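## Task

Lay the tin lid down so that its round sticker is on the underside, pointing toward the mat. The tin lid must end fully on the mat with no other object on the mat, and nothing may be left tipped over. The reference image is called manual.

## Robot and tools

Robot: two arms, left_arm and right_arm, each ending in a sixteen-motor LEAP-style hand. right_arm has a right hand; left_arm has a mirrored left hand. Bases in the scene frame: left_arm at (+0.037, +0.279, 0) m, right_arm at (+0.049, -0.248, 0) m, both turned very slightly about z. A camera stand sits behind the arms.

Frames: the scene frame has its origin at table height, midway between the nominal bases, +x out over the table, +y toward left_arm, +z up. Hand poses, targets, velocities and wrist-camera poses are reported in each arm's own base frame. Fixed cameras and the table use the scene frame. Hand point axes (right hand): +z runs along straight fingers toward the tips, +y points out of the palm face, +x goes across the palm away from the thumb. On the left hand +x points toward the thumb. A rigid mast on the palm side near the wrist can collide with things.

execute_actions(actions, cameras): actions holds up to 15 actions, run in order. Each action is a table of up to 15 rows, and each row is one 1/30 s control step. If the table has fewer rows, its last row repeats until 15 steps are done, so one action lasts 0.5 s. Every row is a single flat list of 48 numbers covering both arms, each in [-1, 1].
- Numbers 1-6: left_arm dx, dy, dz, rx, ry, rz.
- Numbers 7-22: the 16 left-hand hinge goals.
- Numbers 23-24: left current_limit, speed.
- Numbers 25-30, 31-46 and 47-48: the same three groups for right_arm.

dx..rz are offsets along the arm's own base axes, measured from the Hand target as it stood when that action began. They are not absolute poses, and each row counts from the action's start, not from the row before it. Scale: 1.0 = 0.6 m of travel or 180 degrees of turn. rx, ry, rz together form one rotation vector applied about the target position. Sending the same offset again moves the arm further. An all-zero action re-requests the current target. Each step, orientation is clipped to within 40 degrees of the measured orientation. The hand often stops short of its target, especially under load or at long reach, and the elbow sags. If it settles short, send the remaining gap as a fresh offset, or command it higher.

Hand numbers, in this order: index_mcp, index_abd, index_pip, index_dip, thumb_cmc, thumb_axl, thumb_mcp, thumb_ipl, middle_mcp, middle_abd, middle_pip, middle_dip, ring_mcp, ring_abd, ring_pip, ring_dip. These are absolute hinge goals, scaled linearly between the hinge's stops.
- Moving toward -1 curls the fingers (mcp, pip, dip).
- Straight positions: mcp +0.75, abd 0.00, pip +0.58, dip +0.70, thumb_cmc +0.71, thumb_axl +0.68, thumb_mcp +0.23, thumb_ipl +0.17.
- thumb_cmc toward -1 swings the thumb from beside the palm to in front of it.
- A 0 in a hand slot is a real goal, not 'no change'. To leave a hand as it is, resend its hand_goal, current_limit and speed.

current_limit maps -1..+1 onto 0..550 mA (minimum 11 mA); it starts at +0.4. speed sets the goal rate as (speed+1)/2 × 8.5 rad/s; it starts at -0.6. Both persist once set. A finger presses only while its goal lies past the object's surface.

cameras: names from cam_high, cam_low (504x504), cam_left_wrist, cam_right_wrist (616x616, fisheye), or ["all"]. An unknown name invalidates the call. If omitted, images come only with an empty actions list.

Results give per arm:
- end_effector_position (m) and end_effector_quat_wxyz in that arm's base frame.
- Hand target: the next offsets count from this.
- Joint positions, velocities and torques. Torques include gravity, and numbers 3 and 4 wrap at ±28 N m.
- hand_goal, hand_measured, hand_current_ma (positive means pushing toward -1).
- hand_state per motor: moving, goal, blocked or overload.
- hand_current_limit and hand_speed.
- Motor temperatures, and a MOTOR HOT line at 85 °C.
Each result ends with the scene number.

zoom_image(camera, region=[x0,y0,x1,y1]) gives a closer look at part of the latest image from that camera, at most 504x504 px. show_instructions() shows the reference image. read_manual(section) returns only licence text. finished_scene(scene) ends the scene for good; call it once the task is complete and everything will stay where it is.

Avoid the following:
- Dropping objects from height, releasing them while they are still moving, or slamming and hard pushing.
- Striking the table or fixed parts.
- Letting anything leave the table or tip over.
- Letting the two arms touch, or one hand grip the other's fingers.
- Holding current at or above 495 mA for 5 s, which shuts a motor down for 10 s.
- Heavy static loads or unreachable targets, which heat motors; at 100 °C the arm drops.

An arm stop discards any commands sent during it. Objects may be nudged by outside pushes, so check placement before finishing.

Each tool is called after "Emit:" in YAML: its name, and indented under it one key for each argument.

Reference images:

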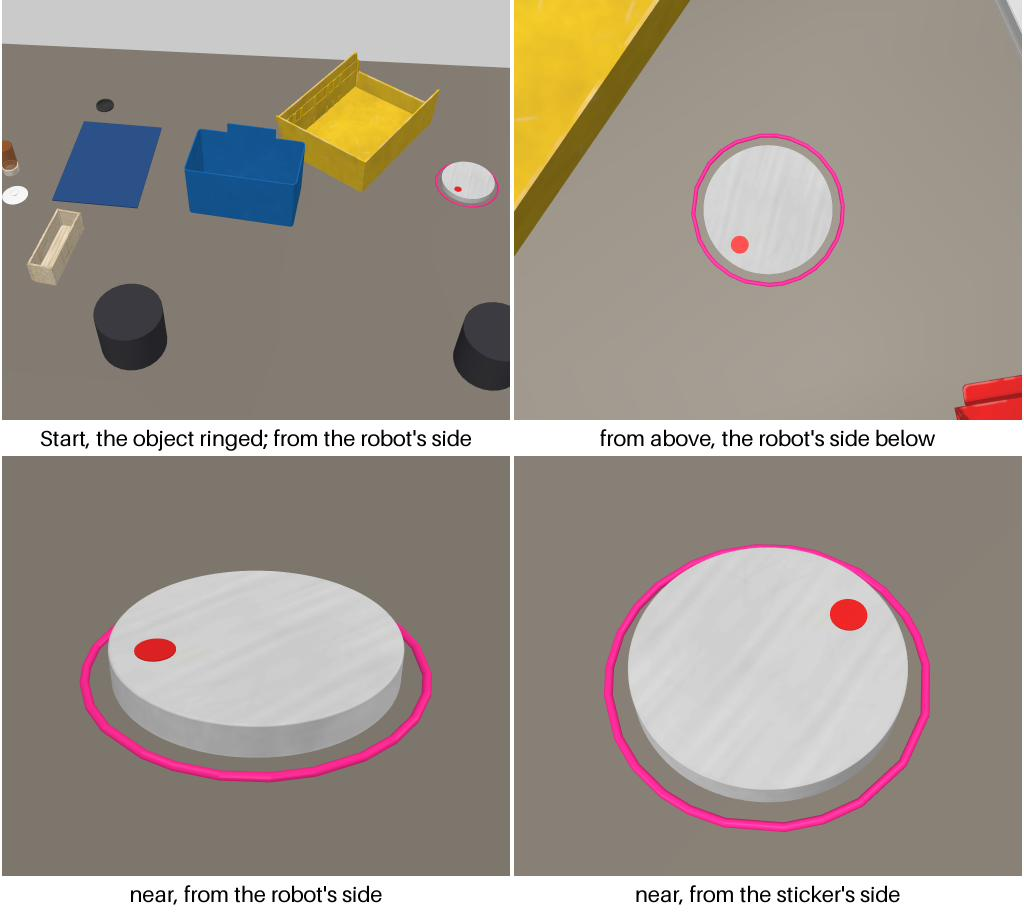

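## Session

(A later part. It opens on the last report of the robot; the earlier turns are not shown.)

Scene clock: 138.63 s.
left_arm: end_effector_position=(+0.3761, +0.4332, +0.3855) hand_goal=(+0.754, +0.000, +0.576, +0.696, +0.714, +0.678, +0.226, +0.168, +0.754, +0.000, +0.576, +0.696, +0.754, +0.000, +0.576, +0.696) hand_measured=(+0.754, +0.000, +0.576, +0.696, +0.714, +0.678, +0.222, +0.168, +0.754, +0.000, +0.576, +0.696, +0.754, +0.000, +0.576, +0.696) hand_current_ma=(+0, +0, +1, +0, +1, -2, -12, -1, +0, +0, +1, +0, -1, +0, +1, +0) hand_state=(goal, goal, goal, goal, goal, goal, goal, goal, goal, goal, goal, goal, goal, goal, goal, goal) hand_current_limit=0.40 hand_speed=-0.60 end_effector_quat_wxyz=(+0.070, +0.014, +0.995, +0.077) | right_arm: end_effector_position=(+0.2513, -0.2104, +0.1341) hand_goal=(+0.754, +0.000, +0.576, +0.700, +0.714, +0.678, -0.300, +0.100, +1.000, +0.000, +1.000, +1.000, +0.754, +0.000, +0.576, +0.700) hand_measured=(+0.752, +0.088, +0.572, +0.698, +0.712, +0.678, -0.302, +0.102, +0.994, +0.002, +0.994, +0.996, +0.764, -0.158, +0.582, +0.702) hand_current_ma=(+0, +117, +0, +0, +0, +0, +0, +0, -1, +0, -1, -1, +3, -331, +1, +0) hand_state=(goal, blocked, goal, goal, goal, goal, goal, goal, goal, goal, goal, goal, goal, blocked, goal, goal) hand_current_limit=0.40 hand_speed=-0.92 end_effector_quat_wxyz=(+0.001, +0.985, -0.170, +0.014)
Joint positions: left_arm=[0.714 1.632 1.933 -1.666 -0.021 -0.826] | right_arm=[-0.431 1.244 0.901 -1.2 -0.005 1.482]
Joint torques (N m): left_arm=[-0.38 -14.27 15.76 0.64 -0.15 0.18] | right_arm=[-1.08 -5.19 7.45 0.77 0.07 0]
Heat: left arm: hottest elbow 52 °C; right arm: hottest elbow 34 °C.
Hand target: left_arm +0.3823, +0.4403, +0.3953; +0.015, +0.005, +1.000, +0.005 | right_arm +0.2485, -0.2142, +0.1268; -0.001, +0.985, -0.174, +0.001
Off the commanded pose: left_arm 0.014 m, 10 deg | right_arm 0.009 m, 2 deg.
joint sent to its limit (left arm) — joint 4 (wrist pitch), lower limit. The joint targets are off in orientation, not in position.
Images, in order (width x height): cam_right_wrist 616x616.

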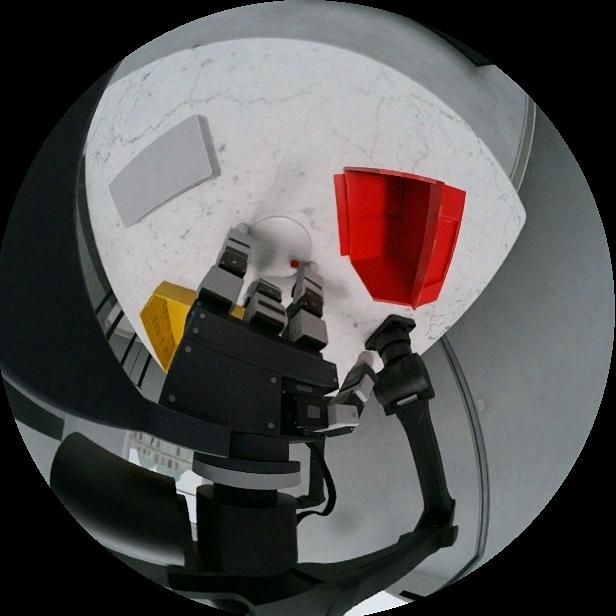

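Emit:
execute_actions:
  actions:
    - [[0,0,0,0,0,0,0.754,0,0.576,0.696,0.714,0.678,0.226,0.168,0.754,0,0.576,0.696,0.754,0,0.576,0.696,0.4,-0.6,0,0,0,0,0,0,0.754,-0.1,0.576,0.7,0.714,0.678,-0.3,0.1,1,0,1,1,0.754,0.05,0.576,0.7,0.5,-0.9]]
    - [[0,0,0,0,0,0,0.754,0,0.576,0.696,0.714,0.678,0.226,0.168,0.754,0,0.576,0.696,0.754,0,0.576,0.696,0.4,-0.6,0,0,0.05,0,0,0,0.754,-0.1,0.576,0.7,0.714,0.678,-0.3,0.1,1,0,1,1,0.754,0.05,0.576,0.7,0.5,-0.9]]
    - [[0,0,0,0,0,0,0.754,0,0.576,0.696,0.714,0.678,0.226,0.168,0.754,0,0.576,0.696,0.754,0,0.576,0.696,0.4,-0.6,0,0,0.06,0,0,0,0.754,-0.1,0.576,0.7,0.714,0.678,-0.3,0.1,1,0,1,1,0.754,0.05,0.576,0.7,0.5,-0.9]]
  cameras: ["cam_right_wrist","cam_low"]

Emit:
zoom_image:
  camera: "cam_right_wrist"
  region: [200, 150, 400, 350]

Emit:
zoom_image:
  camera: "cam_low"
  region: [110, 100, 230, 220]

Scene clock: 142.17 s.
left_arm: end_effector_position=(+0.3761, +0.4332, +0.3855) hand_goal=(+0.754, +0.000, +0.576, +0.696, +0.714, +0.678, +0.226, +0.168, +0.754, +0.000, +0.576, +0.696, +0.754, +0.000, +0.576, +0.696) hand_measured=(+0.754, +0.000, +0.576, +0.696, +0.714, +0.678, +0.222, +0.168, +0.754, +0.000, +0.576, +0.696, +0.754, +0.000, +0.576, +0.696) hand_current_ma=(+0, +0, +1, +0, +1, -2, -12, -1, +0, +0, +1, +0, -1, +0, +1, +0) hand_state=(goal, goal, goal, goal, goal, goal, goal, goal, goal, goal, goal, goal, goal, goal, goal, goal) hand_current_limit=0.40 hand_speed=-0.60 end_effector_quat_wxyz=(+0.070, +0.014, +0.995, +0.077) | right_arm: end_effector_position=(+0.2421, -0.2068, +0.1785) hand_goal=(+0.754, -0.100, +0.576, +0.700, +0.714, +0.678, -0.300, +0.100, +1.000, +0.000, +1.000, +1.000, +0.754, +0.050, +0.576, +0.700) hand_measured=(+0.752, +0.078, +0.572, +0.698, +0.712, +0.678, -0.302, +0.102, +0.994, +0.002, +0.994, +0.996, +0.756, -0.156, +0.580, +0.702) hand_current_ma=(+0, +411, +0, +0, +0, +0, +0, +0, -1, +0, -1, -1, +0, -412, +0, +0) hand_state=(goal, blocked, goal, goal, goal, goal, goal, goal, goal, goal, goal, goal, goal, blocked, goal, goal) hand_current_limit=0.50 hand_speed=-0.90 end_effector_quat_wxyz=(-0.005, +0.985, -0.171, -0.012)
Joint positions: left_arm=[0.714 1.632 1.933 -1.666 -0.021 -0.826] | right_arm=[-0.432 1.22 0.999 -1.377 -0.004 1.482]
Joint torques (N m): left_arm=[-0.44 -14.15 15.77 0.59 -0.15 0.18] | right_arm=[-1.38 -7.24 10.55 0.18 0.06 0.09]
Heat: left arm: hottest elbow 52 °C; right arm: hottest elbow 35 °C.
Hand target: left_arm +0.3823, +0.4403, +0.3953; +0.015, +0.005, +1.000, +0.005 | right_arm +0.2485, -0.2142, +0.1928; -0.001, +0.985, -0.174, +0.001
Off the commanded pose: left_arm 0.014 m, 10 deg | right_arm 0.017 m, 2 deg.
joint sent to its limit (left arm) — joint 4 (wrist pitch), lower limit. The joint targets are off in orientation, not in position.
Images, in order (width x height): cam_low 504x504, cam_right_wrist 616x616.

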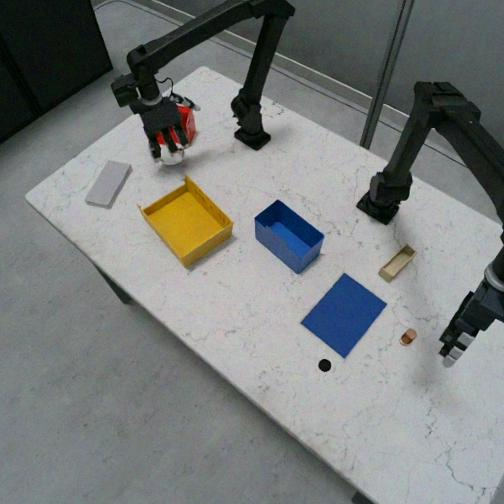

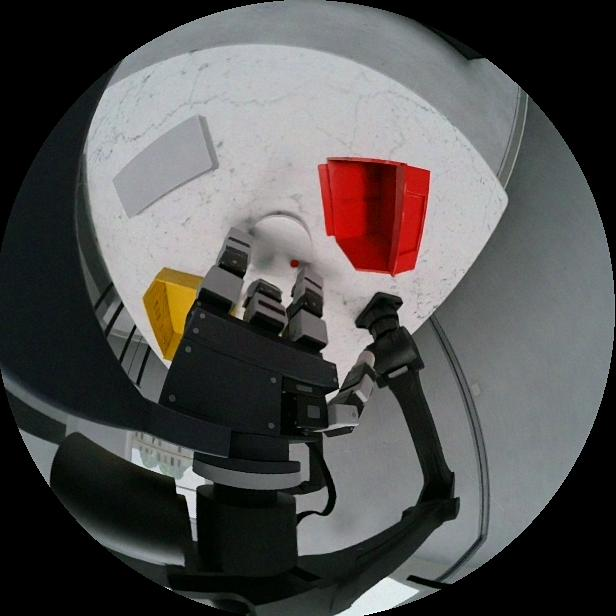

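Scaled by 2.520 from the camera's 616x616 image, which has a finer 880x880 frame.

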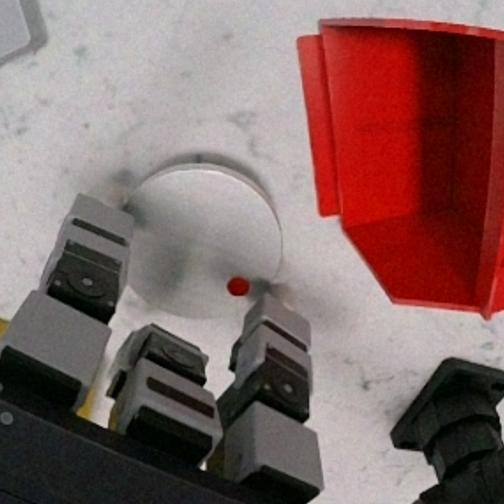

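Scaled by 4.200 from the camera's 504x504 image, which has a finer 720x720 frame.

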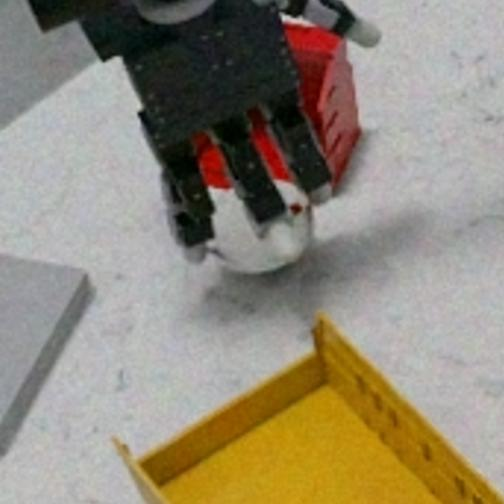

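Emit:
execute_actions:
  actions:
    - [[0,0,0,0,0,0,0.754,0,0.576,0.696,0.714,0.678,0.226,0.168,0.754,0,0.576,0.696,0.754,0,0.576,0.696,0.4,-0.6,0,0,0.13,0,0,0,0.754,-0.1,0.576,0.7,0.714,0.678,-0.3,0.1,1,0,1,1,0.754,0.05,0.576,0.7,0.5,-0.9]]
    - [[0,0,0,0,0,0,0.754,0,0.576,0.696,0.714,0.678,0.226,0.168,0.754,0,0.576,0.696,0.754,0,0.576,0.696,0.4,-0.6,0,0.03,0.13,0,0,0,0.754,-0.1,0.576,0.7,0.714,0.678,-0.3,0.1,1,0,1,1,0.754,0.05,0.576,0.7,0.5,-0.9]]
    - [[0,0,0,0,0,0,0.754,0,0.576,0.696,0.714,0.678,0.226,0.168,0.754,0,0.576,0.696,0.754,0,0.576,0.696,0.4,-0.6,0.0357,0.15,0,0,0,0.0417,0.754,-0.1,0.576,0.7,0.714,0.678,-0.3,0.1,1,0,1,1,0.754,0.05,0.576,0.7,0.5,-0.9]]
    - [[0,0,0,0,0,0,0.754,0,0.576,0.696,0.714,0.678,0.226,0.168,0.754,0,0.576,0.696,0.754,0,0.576,0.696,0.4,-0.6,0.0357,0.165,0,0,0,0.0417,0.754,-0.1,0.576,0.7,0.714,0.678,-0.3,0.1,1,0,1,1,0.754,0.05,0.576,0.7,0.5,-0.9]]
    - [[0,0,0,0,0,0,0.754,0,0.576,0.696,0.714,0.678,0.226,0.168,0.754,0,0.576,0.696,0.754,0,0.576,0.696,0.4,-0.6,0.0357,0.165,0,0,0,0.0417,0.754,-0.1,0.576,0.7,0.714,0.678,-0.3,0.1,1,0,1,1,0.754,0.05,0.576,0.7,0.5,-0.9]]
    - [[0,0,0,0,0,0,0.754,0,0.576,0.696,0.714,0.678,0.226,0.168,0.754,0,0.576,0.696,0.754,0,0.576,0.696,0.4,-0.6,0.0357,0.165,0,0,0,0.0417,0.754,-0.1,0.576,0.7,0.714,0.678,-0.3,0.1,1,0,1,1,0.754,0.05,0.576,0.7,0.5,-0.9]]
    - [[0,0,0,0,0,0,0.754,0,0.576,0.696,0.714,0.678,0.226,0.168,0.754,0,0.576,0.696,0.754,0,0.576,0.696,0.4,-0.6,0.0357,0.165,0,0,0,0.0417,0.754,-0.1,0.576,0.7,0.714,0.678,-0.3,0.1,1,0,1,1,0.754,0.05,0.576,0.7,0.5,-0.9]]
    - [[0,0,0,0,0,0,0.754,0,0.576,0.696,0.714,0.678,0.226,0.168,0.754,0,0.576,0.696,0.754,0,0.576,0.696,0.4,-0.6,0.0357,0.165,0,0,0,0.0417,0.754,-0.1,0.576,0.7,0.714,0.678,-0.3,0.1,1,0,1,1,0.754,0.05,0.576,0.7,0.5,-0.9]]
    - [[0,0,0,0,0,0,0.754,0,0.576,0.696,0.714,0.678,0.226,0.168,0.754,0,0.576,0.696,0.754,0,0.576,0.696,0.4,-0.6,0.0357,0.15,0,0,0,0.0417,0.754,-0.1,0.576,0.7,0.714,0.678,-0.3,0.1,1,0,1,1,0.754,0.05,0.576,0.7,0.5,-0.9]]
    - [[0,0,0,0,0,0,0.754,0,0.576,0.696,0.714,0.678,0.226,0.168,0.754,0,0.576,0.696,0.754,0,0.576,0.696,0.4,-0.6,0.0357,0.13,0,0,0,0.0417,0.754,-0.1,0.576,0.7,0.714,0.678,-0.3,0.1,1,0,1,1,0.754,0.05,0.576,0.7,0.5,-0.9]]
  cameras: ["cam_right_wrist","cam_low","cam_high"]

Emit:
zoom_image:
  camera: "cam_right_wrist"
  region: [150, 100, 400, 350]

Emit:
zoom_image:
  camera: "cam_low"
  region: [220, 160, 420, 360]

Scene clock: 153.27 s.
left_arm: end_effector_position=(+0.3761, +0.4332, +0.3855) hand_goal=(+0.754, +0.000, +0.576, +0.696, +0.714, +0.678, +0.226, +0.168, +0.754, +0.000, +0.576, +0.696, +0.754, +0.000, +0.576, +0.696) hand_measured=(+0.754, +0.000, +0.576, +0.696, +0.714, +0.678, +0.222, +0.168, +0.754, +0.000, +0.576, +0.696, +0.754, +0.000, +0.576, +0.696) hand_current_ma=(+0, +0, +1, +0, +1, -2, -12, -1, +0, +0, +1, +0, -1, +0, +1, +0) hand_state=(goal, goal, goal, goal, goal, goal, goal, goal, goal, goal, goal, goal, goal, goal, goal, goal) hand_current_limit=0.40 hand_speed=-0.60 end_effector_quat_wxyz=(+0.070, +0.014, +0.995, +0.077) | right_arm: end_effector_position=(+0.4161, +0.5479, +0.3492) hand_goal=(+0.754, -0.100, +0.576, +0.700, +0.714, +0.678, -0.300, +0.100, +1.000, +0.000, +1.000, +1.000, +0.754, +0.050, +0.576, +0.700) hand_measured=(+0.752, +0.078, +0.574, +0.698, +0.714, +0.678, -0.302, +0.102, +0.992, +0.002, +0.994, +0.996, +0.752, -0.156, +0.576, +0.702) hand_current_ma=(+0, +411, +0, +0, +0, +0, +0, +0, -2, +0, -1, -1, +0, -412, +0, +0) hand_state=(goal, blocked, goal, goal, goal, goal, goal, goal, goal, goal, goal, goal, goal, blocked, goal, goal) hand_current_limit=0.50 hand_speed=-0.90 end_effector_quat_wxyz=(-0.103, +0.906, +0.372, +0.174)
Joint positions: left_arm=[0.714 1.632 1.933 -1.666 -0.021 -0.826] | right_arm=[1.046 2.182 2.699 -1.683 0.049 1.828]
Joint torques (N m): left_arm=[-0.32 -14.27 15.77 0.65 -0.15 0.17] | right_arm=[-0.03 -22.24 10.91 1.58 0.12 -0.01]
Heat: left arm: hottest elbow 52 °C; right arm: hottest elbow 36 °C.
Hand target: left_arm +0.3823, +0.4403, +0.3953; +0.015, +0.005, +1.000, +0.005 | right_arm +0.4198, +0.5568, +0.3486; -0.001, +0.940, +0.342, +0.000
Off the commanded pose: left_arm 0.014 m, 10 deg | right_arm 0.010 m, 24 deg.
joint sent to its limit (left arm) — joint 4 (wrist pitch), lower limit. The joint targets are off in orientation, not in position.
joint sent to its limit (right arm) — joint 4 (wrist pitch), lower limit. The joint targets are off in orientation, not in position.
Images, in order (width x height): cam_high 504x504, cam_low 504x504, cam_right_wrist 616x616.

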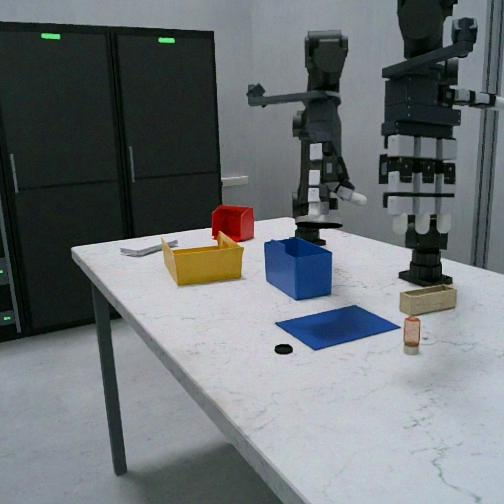

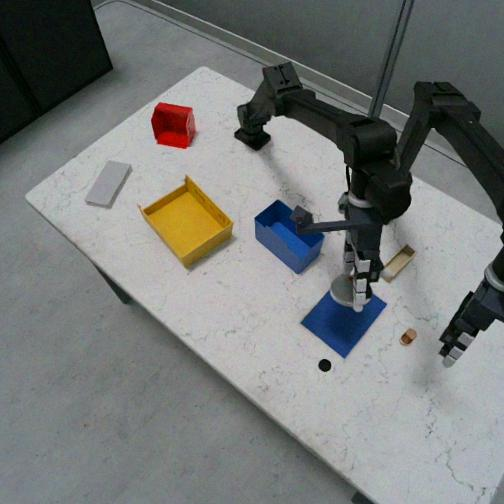

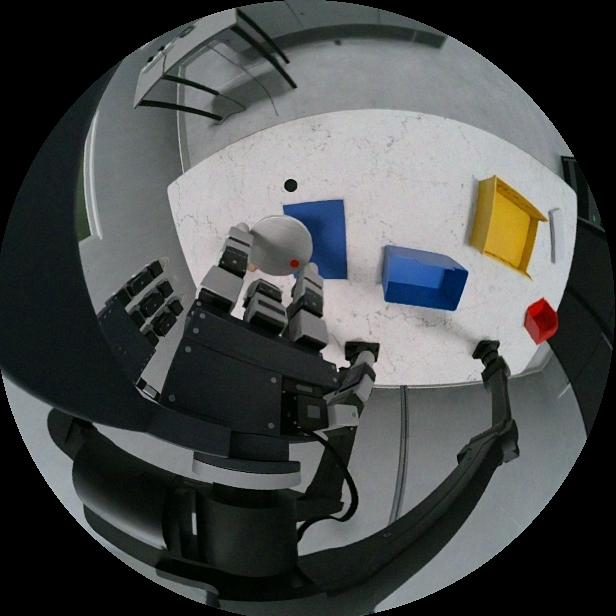

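Scaled by 2.016 from the camera's 616x616 image, which has a finer 880x880 frame.

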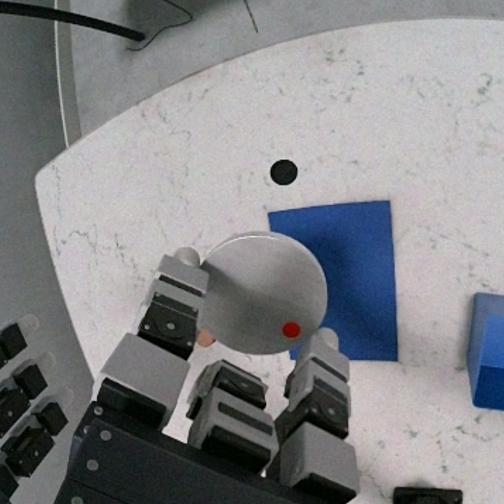

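Scaled by 2.520 from the camera's 504x504 image, which has a finer 720x720 frame.

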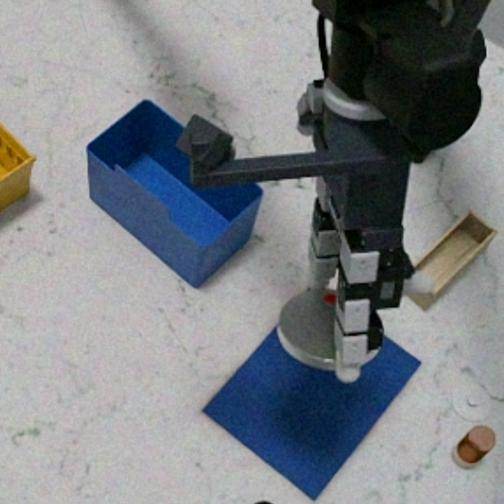

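Emit:
execute_actions:
  actions:
    - [[0,0,0,0,0,0,0.754,0,0.576,0.696,0.714,0.678,0.226,0.168,0.754,0,0.576,0.696,0.754,0,0.576,0.696,0.4,-0.6,0.03,-0.01,-0.13,0,0,0,0.754,-0.1,0.576,0.7,0.714,0.678,-0.3,0.1,1,0,1,1,0.754,0.05,0.576,0.7,0.5,-0.9]]
    - [[0,0,0,0,0,0,0.754,0,0.576,0.696,0.714,0.678,0.226,0.168,0.754,0,0.576,0.696,0.754,0,0.576,0.696,0.4,-0.6,0.02,-0.01,-0.1,0,0,0,0.754,-0.1,0.576,0.7,0.714,0.678,-0.3,0.1,1,0,1,1,0.754,0.05,0.576,0.7,0.5,-0.9]]
    - [[0,0,0,0,0,0,0.754,0,0.576,0.696,0.714,0.678,0.226,0.168,0.754,0,0.576,0.696,0.754,0,0.576,0.696,0.4,-0.6,0.02,0,0,0.057,0.048,0,0.85,-0.1,0.72,0.8,0.714,0.678,-0.3,0.1,1,0,1,1,0.85,0.05,0.72,0.8,0.5,-0.92]]
    - [[0,0,0,0,0,0,0.754,0,0.576,0.696,0.714,0.678,0.226,0.168,0.754,0,0.576,0.696,0.754,0,0.576,0.696,0.4,-0.6,0.01,0,0,0.057,0.048,0,0.95,-0.1,0.86,0.9,0.714,0.678,-0.3,0.1,1,0,1,1,0.95,0.05,0.86,0.9,0.5,-0.92]]
    - [[0,0,0,0,0,0,0.754,0,0.576,0.696,0.714,0.678,0.226,0.168,0.754,0,0.576,0.696,0.754,0,0.576,0.696,0.4,-0.6,0.005,0,0,0.057,0.048,0,1,-0.1,1,1,0.714,0.678,-0.3,0.1,1,0,1,1,1,0.05,1,1,0.5,-0.92]]
  cameras: ["cam_right_wrist","cam_low","cam_high"]

Emit:
zoom_image:
  camera: "cam_high"
  region: [240, 190, 440, 390]

Emit:
zoom_image:
  camera: "cam_low"
  region: [250, 180, 420, 350]

Scene clock: 159.00 s.
left_arm: end_effector_position=(+0.3761, +0.4332, +0.3855) hand_goal=(+0.754, +0.000, +0.576, +0.696, +0.714, +0.678, +0.226, +0.168, +0.754, +0.000, +0.576, +0.696, +0.754, +0.000, +0.576, +0.696) hand_measured=(+0.754, +0.000, +0.576, +0.696, +0.714, +0.678, +0.222, +0.168, +0.754, +0.000, +0.576, +0.696, +0.754, +0.000, +0.576, +0.696) hand_current_ma=(+0, +0, +1, +0, +1, -2, -12, -1, +0, +0, +1, +0, -1, +0, +1, +0) hand_state=(goal, goal, goal, goal, goal, goal, goal, goal, goal, goal, goal, goal, goal, goal, goal, goal) hand_current_limit=0.40 hand_speed=-0.60 end_effector_quat_wxyz=(+0.070, +0.014, +0.995, +0.077) | right_arm: end_effector_position=(+0.4652, +0.5377, +0.2215) hand_goal=(+1.000, -0.100, +1.000, +1.000, +0.714, +0.678, -0.300, +0.100, +1.000, +0.000, +1.000, +1.000, +1.000, +0.050, +1.000, +1.000) hand_measured=(+0.992, -0.096, +0.992, +0.996, +0.712, +0.678, -0.302, +0.102, +0.992, +0.002, +1.000, +1.000, +0.978, +0.046, +0.992, +0.996) hand_current_ma=(-2, +0, -2, -1, +0, +0, +0, +0, -2, +0, +0, +0, -13, +0, -2, -1) hand_state=(goal, goal, goal, goal, goal, goal, goal, goal, goal, goal, goal, goal, blocked, goal, goal, goal) hand_current_limit=0.50 hand_speed=-0.92 end_effector_quat_wxyz=(-0.347, +0.883, +0.308, -0.072)
Joint positions: left_arm=[0.714 1.632 1.933 -1.666 -0.021 -0.826] | right_arm=[0.787 2.325 2.649 -1.683 -0.697 1.764]
Joint torques (N m): left_arm=[-0.26 -14.33 15.82 0.62 -0.16 0.17] | right_arm=[-0.21 -23.88 11 0.9 -1.01 0.07]
Heat: left arm: hottest elbow 53 °C; right arm: hottest elbow 36 °C.
Hand target: left_arm +0.3823, +0.4403, +0.3953; +0.015, +0.005, +1.000, +0.005 | right_arm +0.4707, +0.5448, +0.2107; -0.324, +0.882, +0.321, -0.118
Off the commanded pose: left_arm 0.014 m, 10 deg | right_arm 0.014 m, 6 deg.
joint sent to its limit (left arm) — joint 4 (wrist pitch), lower limit. The joint targets are off in orientation, not in position.
joint sent to its limit (right arm) — joint 4 (wrist pitch), lower limit. The joint targets are off in orientation, not in position.
Images, in order (width x height): cam_high 504x504, cam_low 504x504, cam_right_wrist 616x616.

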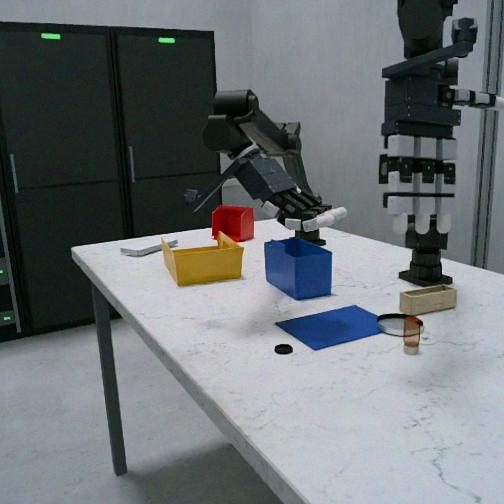

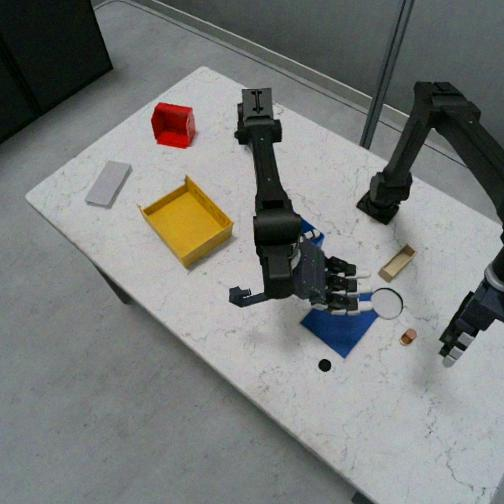

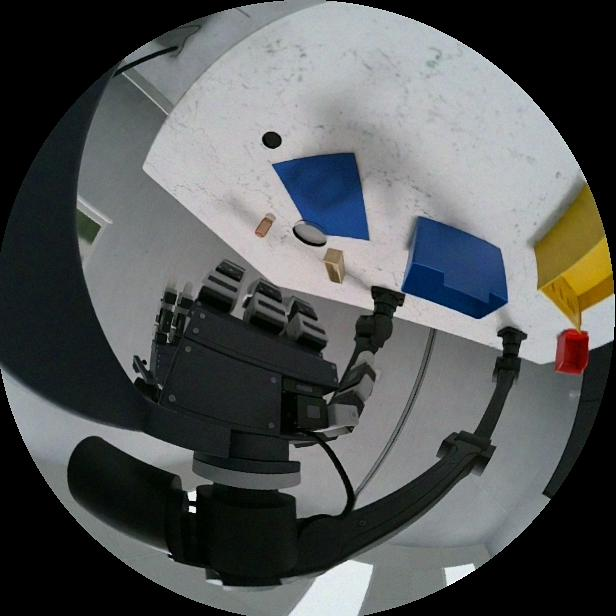

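Scaled by 2.520 from the camera's 504x504 image, which has a finer 720x720 frame.

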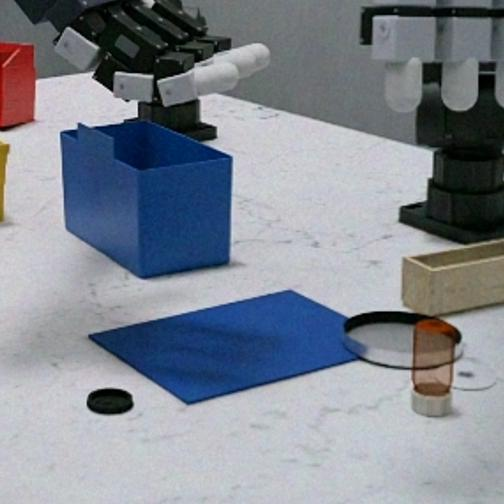

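Scaled by 2.965 from the camera's 504x504 image, which has a finer 720x720 frame.

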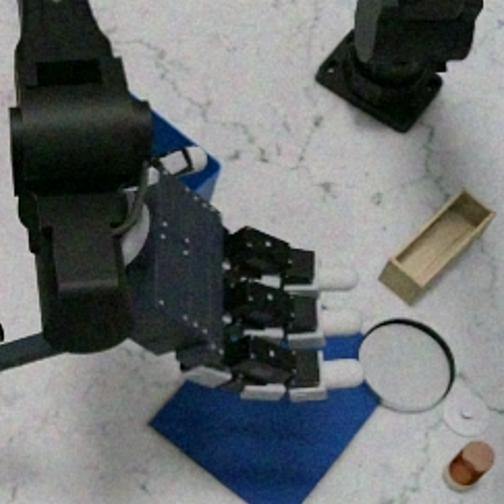

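Emit:
execute_actions:
  actions:
    - [[0,0,0,0,0,0,0.754,0,0.576,0.7,0.714,0.678,-0.3,0.1,0.754,0,0.576,0.7,0.754,0,-0.85,-0.85,0.4,-0.6,0.0,-0.1,0.12,0,0,0,0.9,0,0.7,0.8,0.714,0.678,-0.3,0.1,0.9,0,0.7,0.8,0.9,0,0.7,0.8,0.4,-0.7]]
    - [[0,0,0,0,0,0,0.754,0,0.576,0.7,0.714,0.678,-0.3,0.1,0.754,0,0.576,0.7,0.754,0,-0.85,-0.85,0.4,-0.6,-0.05,-0.25,0.08,0,0,0,0.754,0,0.576,0.7,0.714,0.678,-0.3,0.1,0.754,0,0.576,0.7,0.754,0,0.576,0.7,0.4,-0.7]]
    - [[-0.09,-0.11,-0.1,0,0,0,0.754,0,0.576,0.7,0.714,0.678,-0.3,0.1,0.754,0,0.576,0.7,0.754,0,-0.85,-0.85,0.4,-0.6,-0.05,-0.28,0,0,0,0,0.754,0,0.576,0.7,0.714,0.678,-0.3,0.1,0.754,0,0.576,0.7,0.754,0,0.576,0.7,0.4,-0.7]]
    - [[-0.095,-0.112,-0.18,0,0,0,0.754,0,0.576,0.7,0.714,0.678,-0.3,0.1,0.754,0,0.576,0.7,0.754,0,-0.85,-0.85,0.4,-0.6,-0.05,-0.2,0,0,0,0,0.754,0,0.576,0.7,0.714,0.678,-0.3,0.1,0.754,0,0.576,0.7,0.754,0,0.576,0.7,0.4,-0.7]]
  cameras: ["cam_left_wrist","cam_low","cam_high"]

Emit:
zoom_image:
  camera: "cam_left_wrist"
  region: [150, 100, 470, 420]

Emit:
zoom_image:
  camera: "cam_low"
  region: [270, 200, 450, 380]

Scene clock: 163.90 s.
left_arm: end_effector_position=(+0.2694, +0.3080, +0.2288) hand_goal=(+0.754, +0.000, +0.576, +0.700, +0.714, +0.678, -0.300, +0.100, +0.754, +0.000, +0.576, +0.700, +0.754, +0.000, -0.850, -0.850) hand_measured=(+0.752, +0.000, +0.576, +0.698, +0.714, +0.678, -0.302, +0.102, +0.752, +0.000, +0.576, +0.698, +0.754, +0.000, -0.844, -0.840) hand_current_ma=(-4, +0, +1, -6, +0, -2, -4, +3, -5, +0, +1, -6, -1, +0, +19, +31) hand_state=(goal, goal, goal, goal, goal, goal, goal, goal, goal, goal, goal, goal, goal, goal, goal, goal) hand_current_limit=0.40 hand_speed=-0.60 end_effector_quat_wxyz=(+0.012, +0.007, +1.000, +0.000) | right_arm: end_effector_position=(+0.3814, +0.0456, +0.3321) hand_goal=(+0.754, +0.000, +0.576, +0.700, +0.714, +0.678, -0.300, +0.100, +0.754, +0.000, +0.576, +0.700, +0.754, +0.000, +0.576, +0.700) hand_measured=(+0.748, -0.002, +0.576, +0.702, +0.710, +0.676, -0.302, +0.102, +0.746, +0.000, +0.576, +0.702, +0.748, +0.000, +0.576, +0.702) hand_current_ma=(-2, +0, +0, +0, -1, +0, +0, +0, -2, +0, +0, +0, -2, +0, +0, +0) hand_state=(goal, goal, goal, goal, goal, goal, goal, goal, goal, goal, goal, goal, goal, goal, goal, goal) hand_current_limit=0.40 hand_speed=-0.70 end_effector_quat_wxyz=(-0.251, +0.929, +0.254, +0.098)
Joint positions: left_arm=[0.661 1.288 1.193 -1.457 0.014 -0.896] | right_arm=[0.084 1.251 1.476 -1.681 -0.536 1.152]
Joint torques (N m): left_arm=[-0.79 -10.4 10.35 1.28 -0.32 0.06] | right_arm=[0.09 -8.41 7.91 0.83 -0.52 0]
Heat: left arm: hottest elbow 52 °C; right arm: hottest elbow 37 °C.
Hand target: left_arm +0.2712, +0.3069, +0.2272; +0.015, +0.005, +1.000, +0.005 | right_arm +0.3808, +0.0468, +0.3309; -0.324, +0.882, +0.321, -0.118
Off the commanded pose: left_arm 0.003 m, 1 deg | right_arm 0.002 m, 28 deg.
joint sent to its limit (right arm) — joint 4 (wrist pitch), lower limit. The joint targets are off in orientation, not in position.
Images, in order (width x height): cam_high 504x504, cam_low 504x504, cam_left_wrist 616x616.

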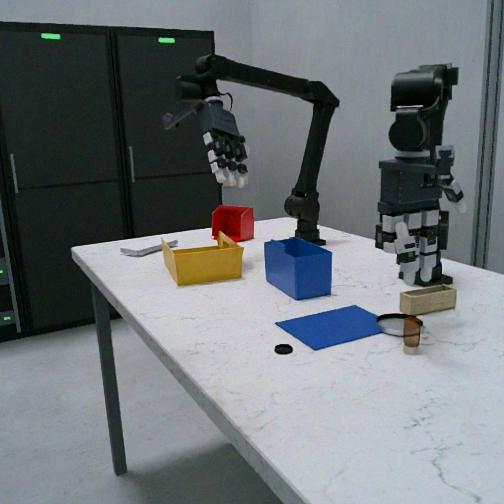

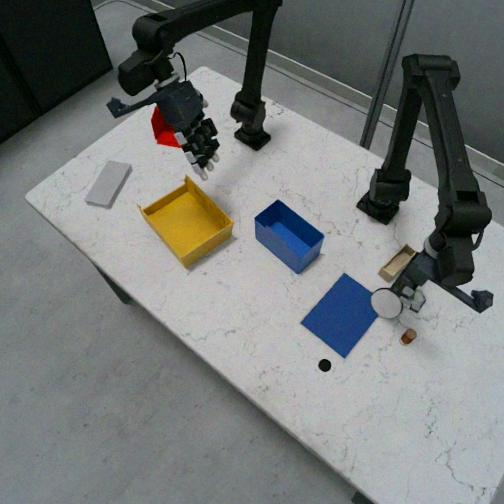

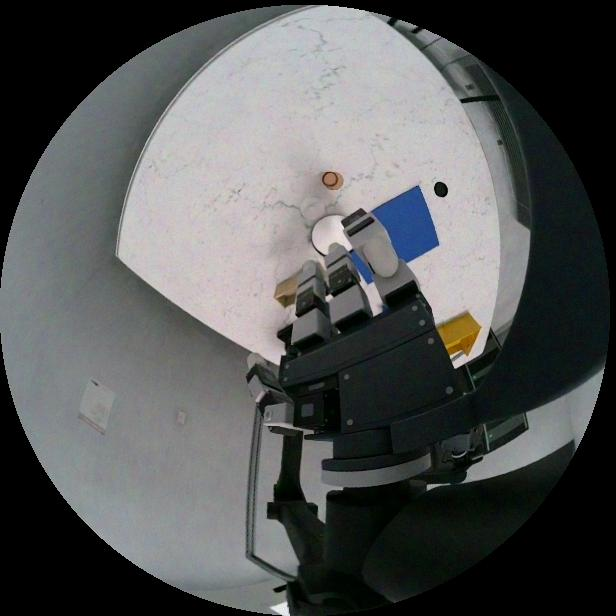

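Scaled by 1.575 from the camera's 616x616 image, which has a finer 880x880 frame.

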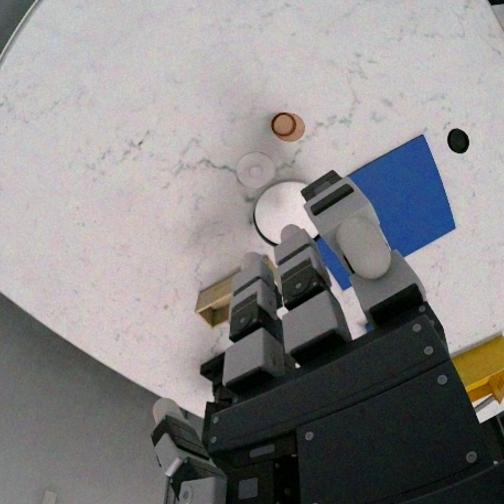

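Scaled by 2.800 from the camera's 504x504 image, which has a finer 720x720 frame.

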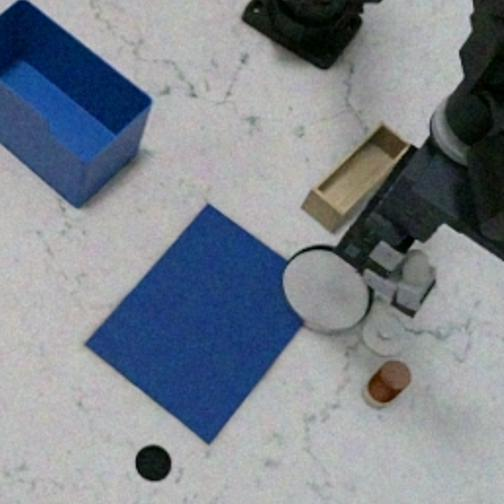

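Emit:
execute_actions:
  actions:
    - [[0.038,-0.08,-0.06,0,0,0,0.754,0,0.576,0.7,0.714,0.678,-0.3,0.1,0.754,0,0.576,0.7,0.754,0,-0.85,-0.85,0.3,-0.6,0,0,0,0,0,0,0.754,0,0.576,0.7,0.714,0.678,-0.3,0.1,0.754,0,0.576,0.7,0.754,0,0.576,0.7,0.4,-0.7]]
    - [[0,0,-0.07,0,0,0,0.754,0,0.576,0.7,0.714,0.678,-0.3,0.1,0.754,0,0.576,0.7,0.754,0,-0.85,-0.85,0.3,-0.6,0,0,0,0,0,0,0.754,0,0.576,0.7,0.714,0.678,-0.3,0.1,0.754,0,0.576,0.7,0.754,0,0.576,0.7,0.4,-0.7]]
  cameras: ["cam_left_wrist","cam_low"]

Emit:
zoom_image:
  camera: "cam_left_wrist"
  region: [200, 150, 450, 400]

Emit:
zoom_image:
  camera: "cam_low"
  region: [300, 230, 440, 370]

Scene clock: 166.90 s.
left_arm: end_effector_position=(+0.2925, +0.2571, +0.1560) hand_goal=(+0.754, +0.000, +0.576, +0.700, +0.714, +0.678, -0.300, +0.100, +0.754, +0.000, +0.576, +0.700, +0.754, +0.000, -0.850, -0.850) hand_measured=(+0.752, +0.000, +0.576, +0.698, +0.714, +0.678, -0.302, +0.102, +0.752, +0.000, +0.576, +0.698, +0.754, +0.000, -0.844, -0.840) hand_current_ma=(-5, +0, +1, -6, +0, -2, -5, +3, -5, +0, +1, -6, +0, +0, +19, +31) hand_state=(goal, goal, goal, goal, goal, goal, goal, goal, goal, goal, goal, goal, goal, goal, goal, goal) hand_current_limit=0.30 hand_speed=-0.60 end_effector_quat_wxyz=(+0.018, +0.011, +1.000, +0.005) | right_arm: end_effector_position=(+0.3824, +0.0442, +0.3322) hand_goal=(+0.754, +0.000, +0.576, +0.700, +0.714, +0.678, -0.300, +0.100, +0.754, +0.000, +0.576, +0.700, +0.754, +0.000, +0.576, +0.700) hand_measured=(+0.748, -0.002, +0.576, +0.702, +0.710, +0.676, -0.302, +0.102, +0.746, +0.000, +0.576, +0.702, +0.748, +0.000, +0.576, +0.702) hand_current_ma=(-2, +0, +0, +0, -1, +0, +0, +0, -2, +0, +0, +0, -2, +0, +0, +0) hand_state=(goal, goal, goal, goal, goal, goal, goal, goal, goal, goal, goal, goal, goal, goal, goal, goal) hand_current_limit=0.40 hand_speed=-0.70 end_effector_quat_wxyz=(-0.246, +0.929, +0.259, +0.099)
Joint positions: left_arm=[0.506 1.291 0.999 -1.243 0.008 -1.043] | right_arm=[0.085 1.251 1.476 -1.681 -0.525 1.142]
Joint torques (N m): left_arm=[-0.62 -8.23 10.45 1.28 -0.32 0.05] | right_arm=[0.62 -8.23 7.79 0.57 -0.49 0.04]
Heat: left arm: hottest elbow 51 °C; right arm: hottest elbow 37 °C.
Hand target: left_arm +0.2940, +0.2590, +0.1493; +0.015, +0.005, +1.000, +0.005 | right_arm +0.3808, +0.0467, +0.3309; -0.324, +0.882, +0.320, -0.118
Off the commanded pose: left_arm 0.007 m, 1 deg | right_arm 0.003 m, 28 deg.
joint sent to its limit (right arm) — joint 4 (wrist pitch), lower limit. The joint targets are off in orientation, not in position.
Images, in order (width x height): cam_low 504x504, cam_left_wrist 616x616.

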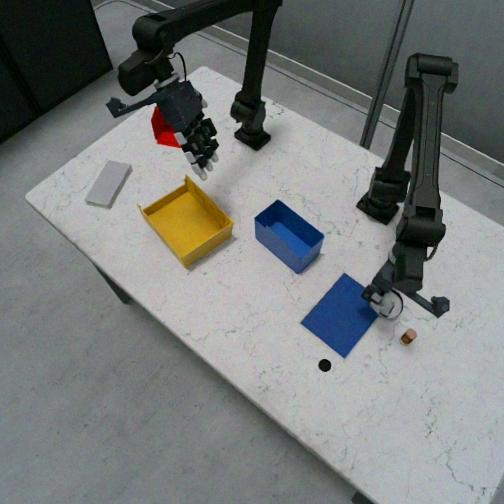

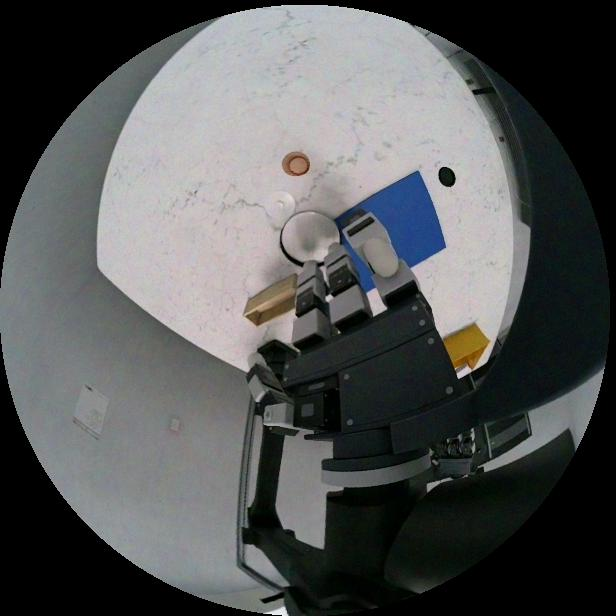

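Scaled by 2.016 from the camera's 616x616 image, which has a finer 880x880 frame.

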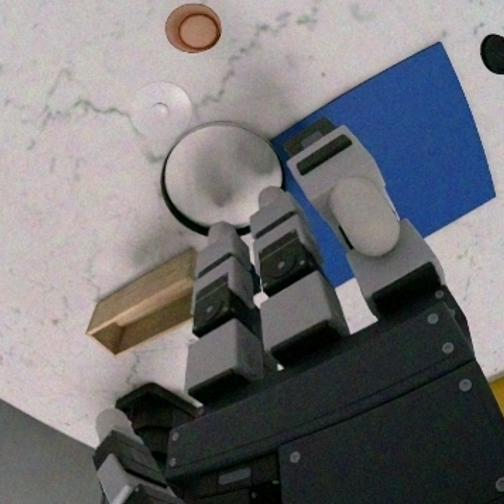

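Scaled by 3.600 from the camera's 504x504 image, which has a finer 720x720 frame.

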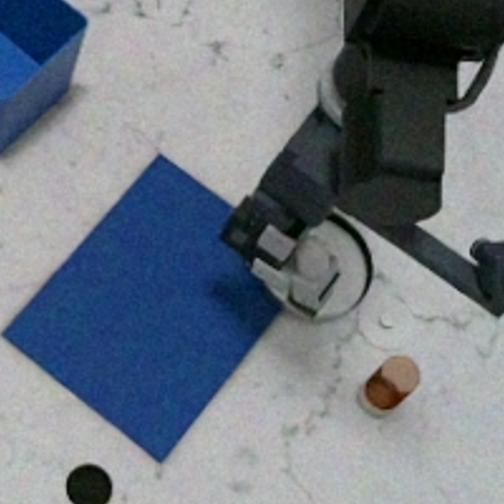

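Emit:
execute_actions:
  actions:
    - [[0,0.042,0.0,0,0,0,0.754,0,0.576,0.7,0.714,0.678,-0.3,0.1,0.754,0,0.576,0.7,0.754,0,-0.85,-0.85,0.3,-0.6,0,0,0,0,0,0,0.754,0,0.576,0.7,0.714,0.678,-0.3,0.1,0.754,0,0.576,0.7,0.754,0,0.576,0.7,0.4,-0.7]]
    - [[0,0,-0.01,0,0,0,0.754,0,0.576,0.7,0.714,0.678,-0.3,0.1,0.754,0,0.576,0.7,0.754,0,-0.85,-0.85,0.3,-0.6,0,0,0,0,0,0,0.754,0,0.576,0.7,0.714,0.678,-0.3,0.1,0.754,0,0.576,0.7,0.754,0,0.576,0.7,0.4,-0.7]]
  cameras: ["cam_left_wrist","cam_low"]

Emit:
zoom_image:
  camera: "cam_left_wrist"
  region: [200, 150, 450, 400]

Emit:
zoom_image:
  camera: "cam_low"
  region: [300, 230, 440, 370]

Scene clock: 169.07 s.
left_arm: end_effector_position=(+0.2850, +0.2778, +0.1440) hand_goal=(+0.754, +0.000, +0.576, +0.700, +0.714, +0.678, -0.300, +0.100, +0.754, +0.000, +0.576, +0.700, +0.754, +0.000, -0.850, -0.850) hand_measured=(+0.752, +0.000, +0.576, +0.698, +0.714, +0.678, -0.302, +0.102, +0.752, +0.000, +0.576, +0.698, +0.754, +0.000, -0.844, -0.840) hand_current_ma=(-5, +0, +1, -6, +0, -2, -5, +3, -5, +0, +1, -6, +0, +0, +19, +31) hand_state=(goal, goal, goal, goal, goal, goal, goal, goal, goal, goal, goal, goal, goal, goal, goal, goal) hand_current_limit=0.30 hand_speed=-0.60 end_effector_quat_wxyz=(+0.010, +0.002, +1.000, +0.002) | right_arm: end_effector_position=(+0.3824, +0.0442, +0.3322) hand_goal=(+0.754, +0.000, +0.576, +0.700, +0.714, +0.678, -0.300, +0.100, +0.754, +0.000, +0.576, +0.700, +0.754, +0.000, +0.576, +0.700) hand_measured=(+0.748, -0.002, +0.576, +0.702, +0.710, +0.676, -0.302, +0.102, +0.746, +0.000, +0.576, +0.702, +0.748, +0.000, +0.576, +0.702) hand_current_ma=(-2, +0, +0, +0, -1, +0, +0, +0, -2, +0, +0, +0, -2, +0, +0, +0) hand_state=(goal, goal, goal, goal, goal, goal, goal, goal, goal, goal, goal, goal, goal, goal, goal, goal) hand_current_limit=0.40 hand_speed=-0.70 end_effector_quat_wxyz=(-0.246, +0.929, +0.259, +0.099)
Joint positions: left_arm=[0.565 1.327 0.999 -1.223 0.007 -1.003] | right_arm=[0.085 1.251 1.476 -1.681 -0.525 1.142]
Joint torques (N m): left_arm=[-0.26 -8.35 12.08 1.25 -0.21 0.27] | right_arm=[0.5 -8.41 7.8 0.79 -0.51 0.03]
Heat: left arm: hottest elbow 51 °C; right arm: hottest elbow 36 °C.
Hand target: left_arm +0.2941, +0.2842, +0.1434; +0.015, +0.005, +1.000, +0.005 | right_arm +0.3808, +0.0467, +0.3309; -0.324, +0.882, +0.320, -0.118
Off the commanded pose: left_arm 0.011 m, 1 deg | right_arm 0.003 m, 28 deg.
joint sent to its limit (right arm) — joint 4 (wrist pitch), lower limit. The joint targets are off in orientation, not in position.
Images, in order (width x height): cam_low 504x504, cam_left_wrist 616x616.

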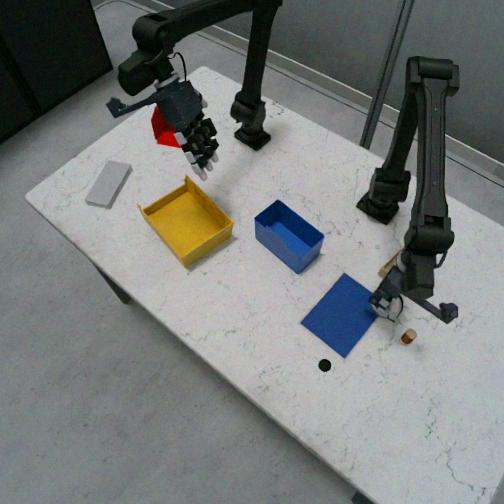

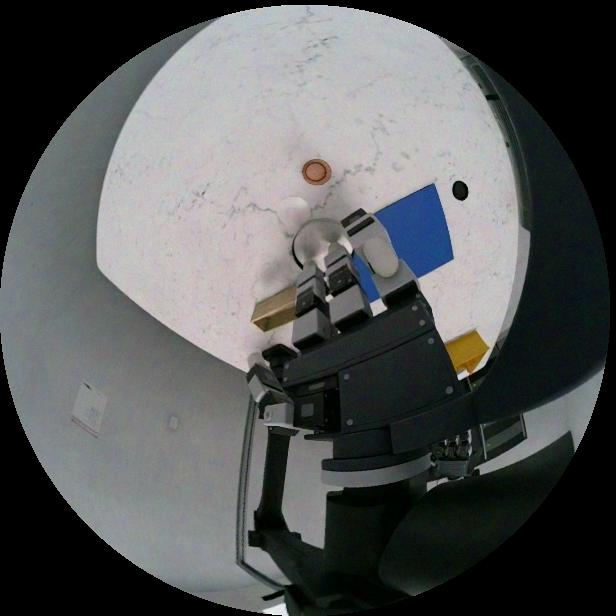

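Scaled by 2.016 from the camera's 616x616 image, which has a finer 880x880 frame.

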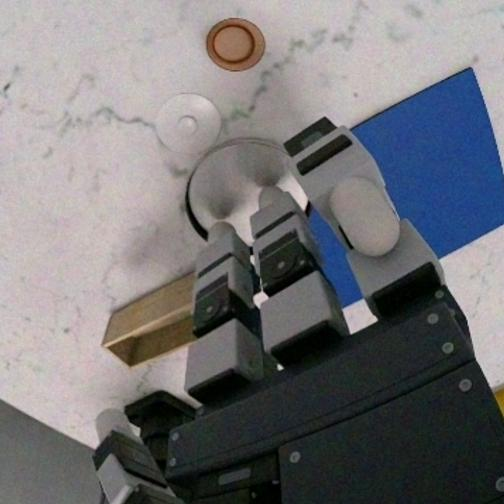

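Scaled by 3.600 from the camera's 504x504 image, which has a finer 720x720 frame.

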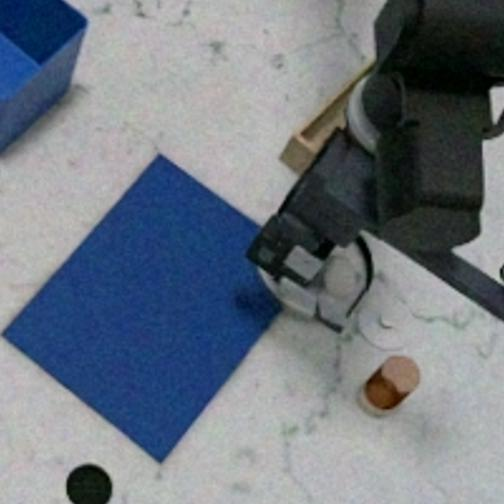

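Emit:
execute_actions:
  actions:
    - [[0.01,0.01,0.04,0,0,0,0.754,0,0.576,0.7,0.714,0.678,-0.3,0.1,0.754,0,0.576,0.7,0.754,0,-0.85,-0.85,0.3,-0.6,0,0,0,0,0,0,0.754,0,0.576,0.7,0.714,0.678,-0.3,0.1,0.754,0,0.576,0.7,0.754,0,0.576,0.7,0.4,-0.7]]
    - [[0.015,0.02,0,0,0,0,0.754,0,0.576,0.7,0.714,0.678,-0.3,0.1,0.754,0,0.576,0.7,0.754,0,-0.85,-0.85,0.3,-0.6,0,0,0,0,0,0,0.754,0,0.576,0.7,0.714,0.678,-0.3,0.1,0.754,0,0.576,0.7,0.754,0,0.576,0.7,0.4,-0.7]]
    - [[0,0,-0.05,0,0,0,0.754,0,0.576,0.7,0.714,0.678,-0.3,0.1,0.754,0,0.576,0.7,0.754,0,-0.85,-0.85,0.3,-0.6,0,0,0,0,0,0,0.754,0,0.576,0.7,0.714,0.678,-0.3,0.1,0.754,0,0.576,0.7,0.754,0,0.576,0.7,0.4,-0.7]]
  cameras: ["cam_left_wrist"]

Emit:
zoom_image:
  camera: "cam_left_wrist"
  region: [200, 150, 450, 400]

Scene clock: 171.57 s.
left_arm: end_effector_position=(+0.3091, +0.2992, +0.1479) hand_goal=(+0.754, +0.000, +0.576, +0.700, +0.714, +0.678, -0.300, +0.100, +0.754, +0.000, +0.576, +0.700, +0.754, +0.000, -0.850, -0.850) hand_measured=(+0.752, +0.000, +0.576, +0.698, +0.714, +0.678, -0.302, +0.102, +0.752, +0.000, +0.576, +0.698, +0.754, +0.000, -0.844, -0.840) hand_current_ma=(-5, +0, +1, -6, +0, -2, -5, +3, -5, +0, +1, -6, +0, +0, +19, +31) hand_state=(goal, goal, goal, goal, goal, goal, goal, goal, goal, goal, goal, goal, goal, goal, goal, goal) hand_current_limit=0.30 hand_speed=-0.60 end_effector_quat_wxyz=(+0.020, +0.004, +1.000, +0.009) | right_arm: end_effector_position=(+0.3824, +0.0442, +0.3322) hand_goal=(+0.754, +0.000, +0.576, +0.700, +0.714, +0.678, -0.300, +0.100, +0.754, +0.000, +0.576, +0.700, +0.754, +0.000, +0.576, +0.700) hand_measured=(+0.748, -0.002, +0.576, +0.702, +0.710, +0.676, -0.302, +0.102, +0.746, +0.000, +0.576, +0.702, +0.748, +0.000, +0.576, +0.702) hand_current_ma=(-2, +0, +0, +0, -1, +0, +0, +0, -2, +0, +0, +0, -2, +0, +0, +0) hand_state=(goal, goal, goal, goal, goal, goal, goal, goal, goal, goal, goal, goal, goal, goal, goal, goal) hand_current_limit=0.40 hand_speed=-0.70 end_effector_quat_wxyz=(-0.246, +0.929, +0.259, +0.099)
Joint positions: left_arm=[0.578 1.392 1.071 -1.207 0.007 -0.985] | right_arm=[0.085 1.251 1.476 -1.681 -0.525 1.142]
Joint torques (N m): left_arm=[-0.15 -9.7 9.88 1.33 -0.18 0.28] | right_arm=[0.97 -8.53 7.86 0.8 -0.48 0.03]
Heat: left arm: hottest elbow 51 °C; right arm: hottest elbow 36 °C.
Hand target: left_arm +0.3090, +0.3022, +0.1373; +0.015, +0.005, +1.000, +0.005 | right_arm +0.3808, +0.0467, +0.3309; -0.324, +0.882, +0.320, -0.118
Off the commanded pose: left_arm 0.011 m, 1 deg | right_arm 0.003 m, 28 deg.
joint sent to its limit (right arm) — joint 4 (wrist pitch), lower limit. The joint targets are off in orientation, not in position.
Images, in order (width x height): cam_left_wrist 616x616.

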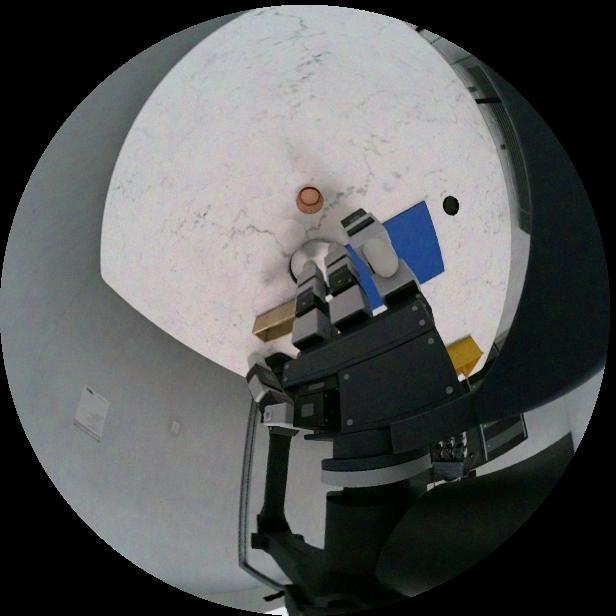

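Scaled by 2.016 from the camera's 616x616 image, which has a finer 880x880 frame.

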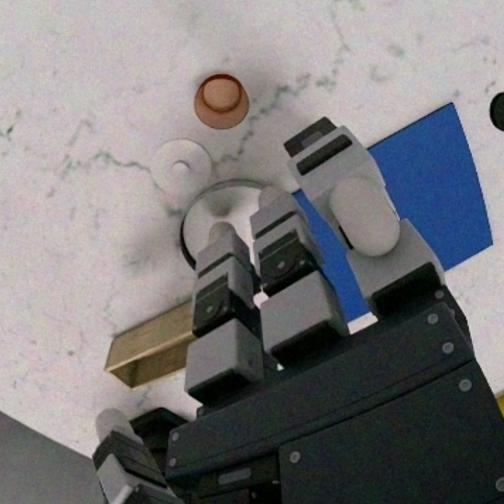

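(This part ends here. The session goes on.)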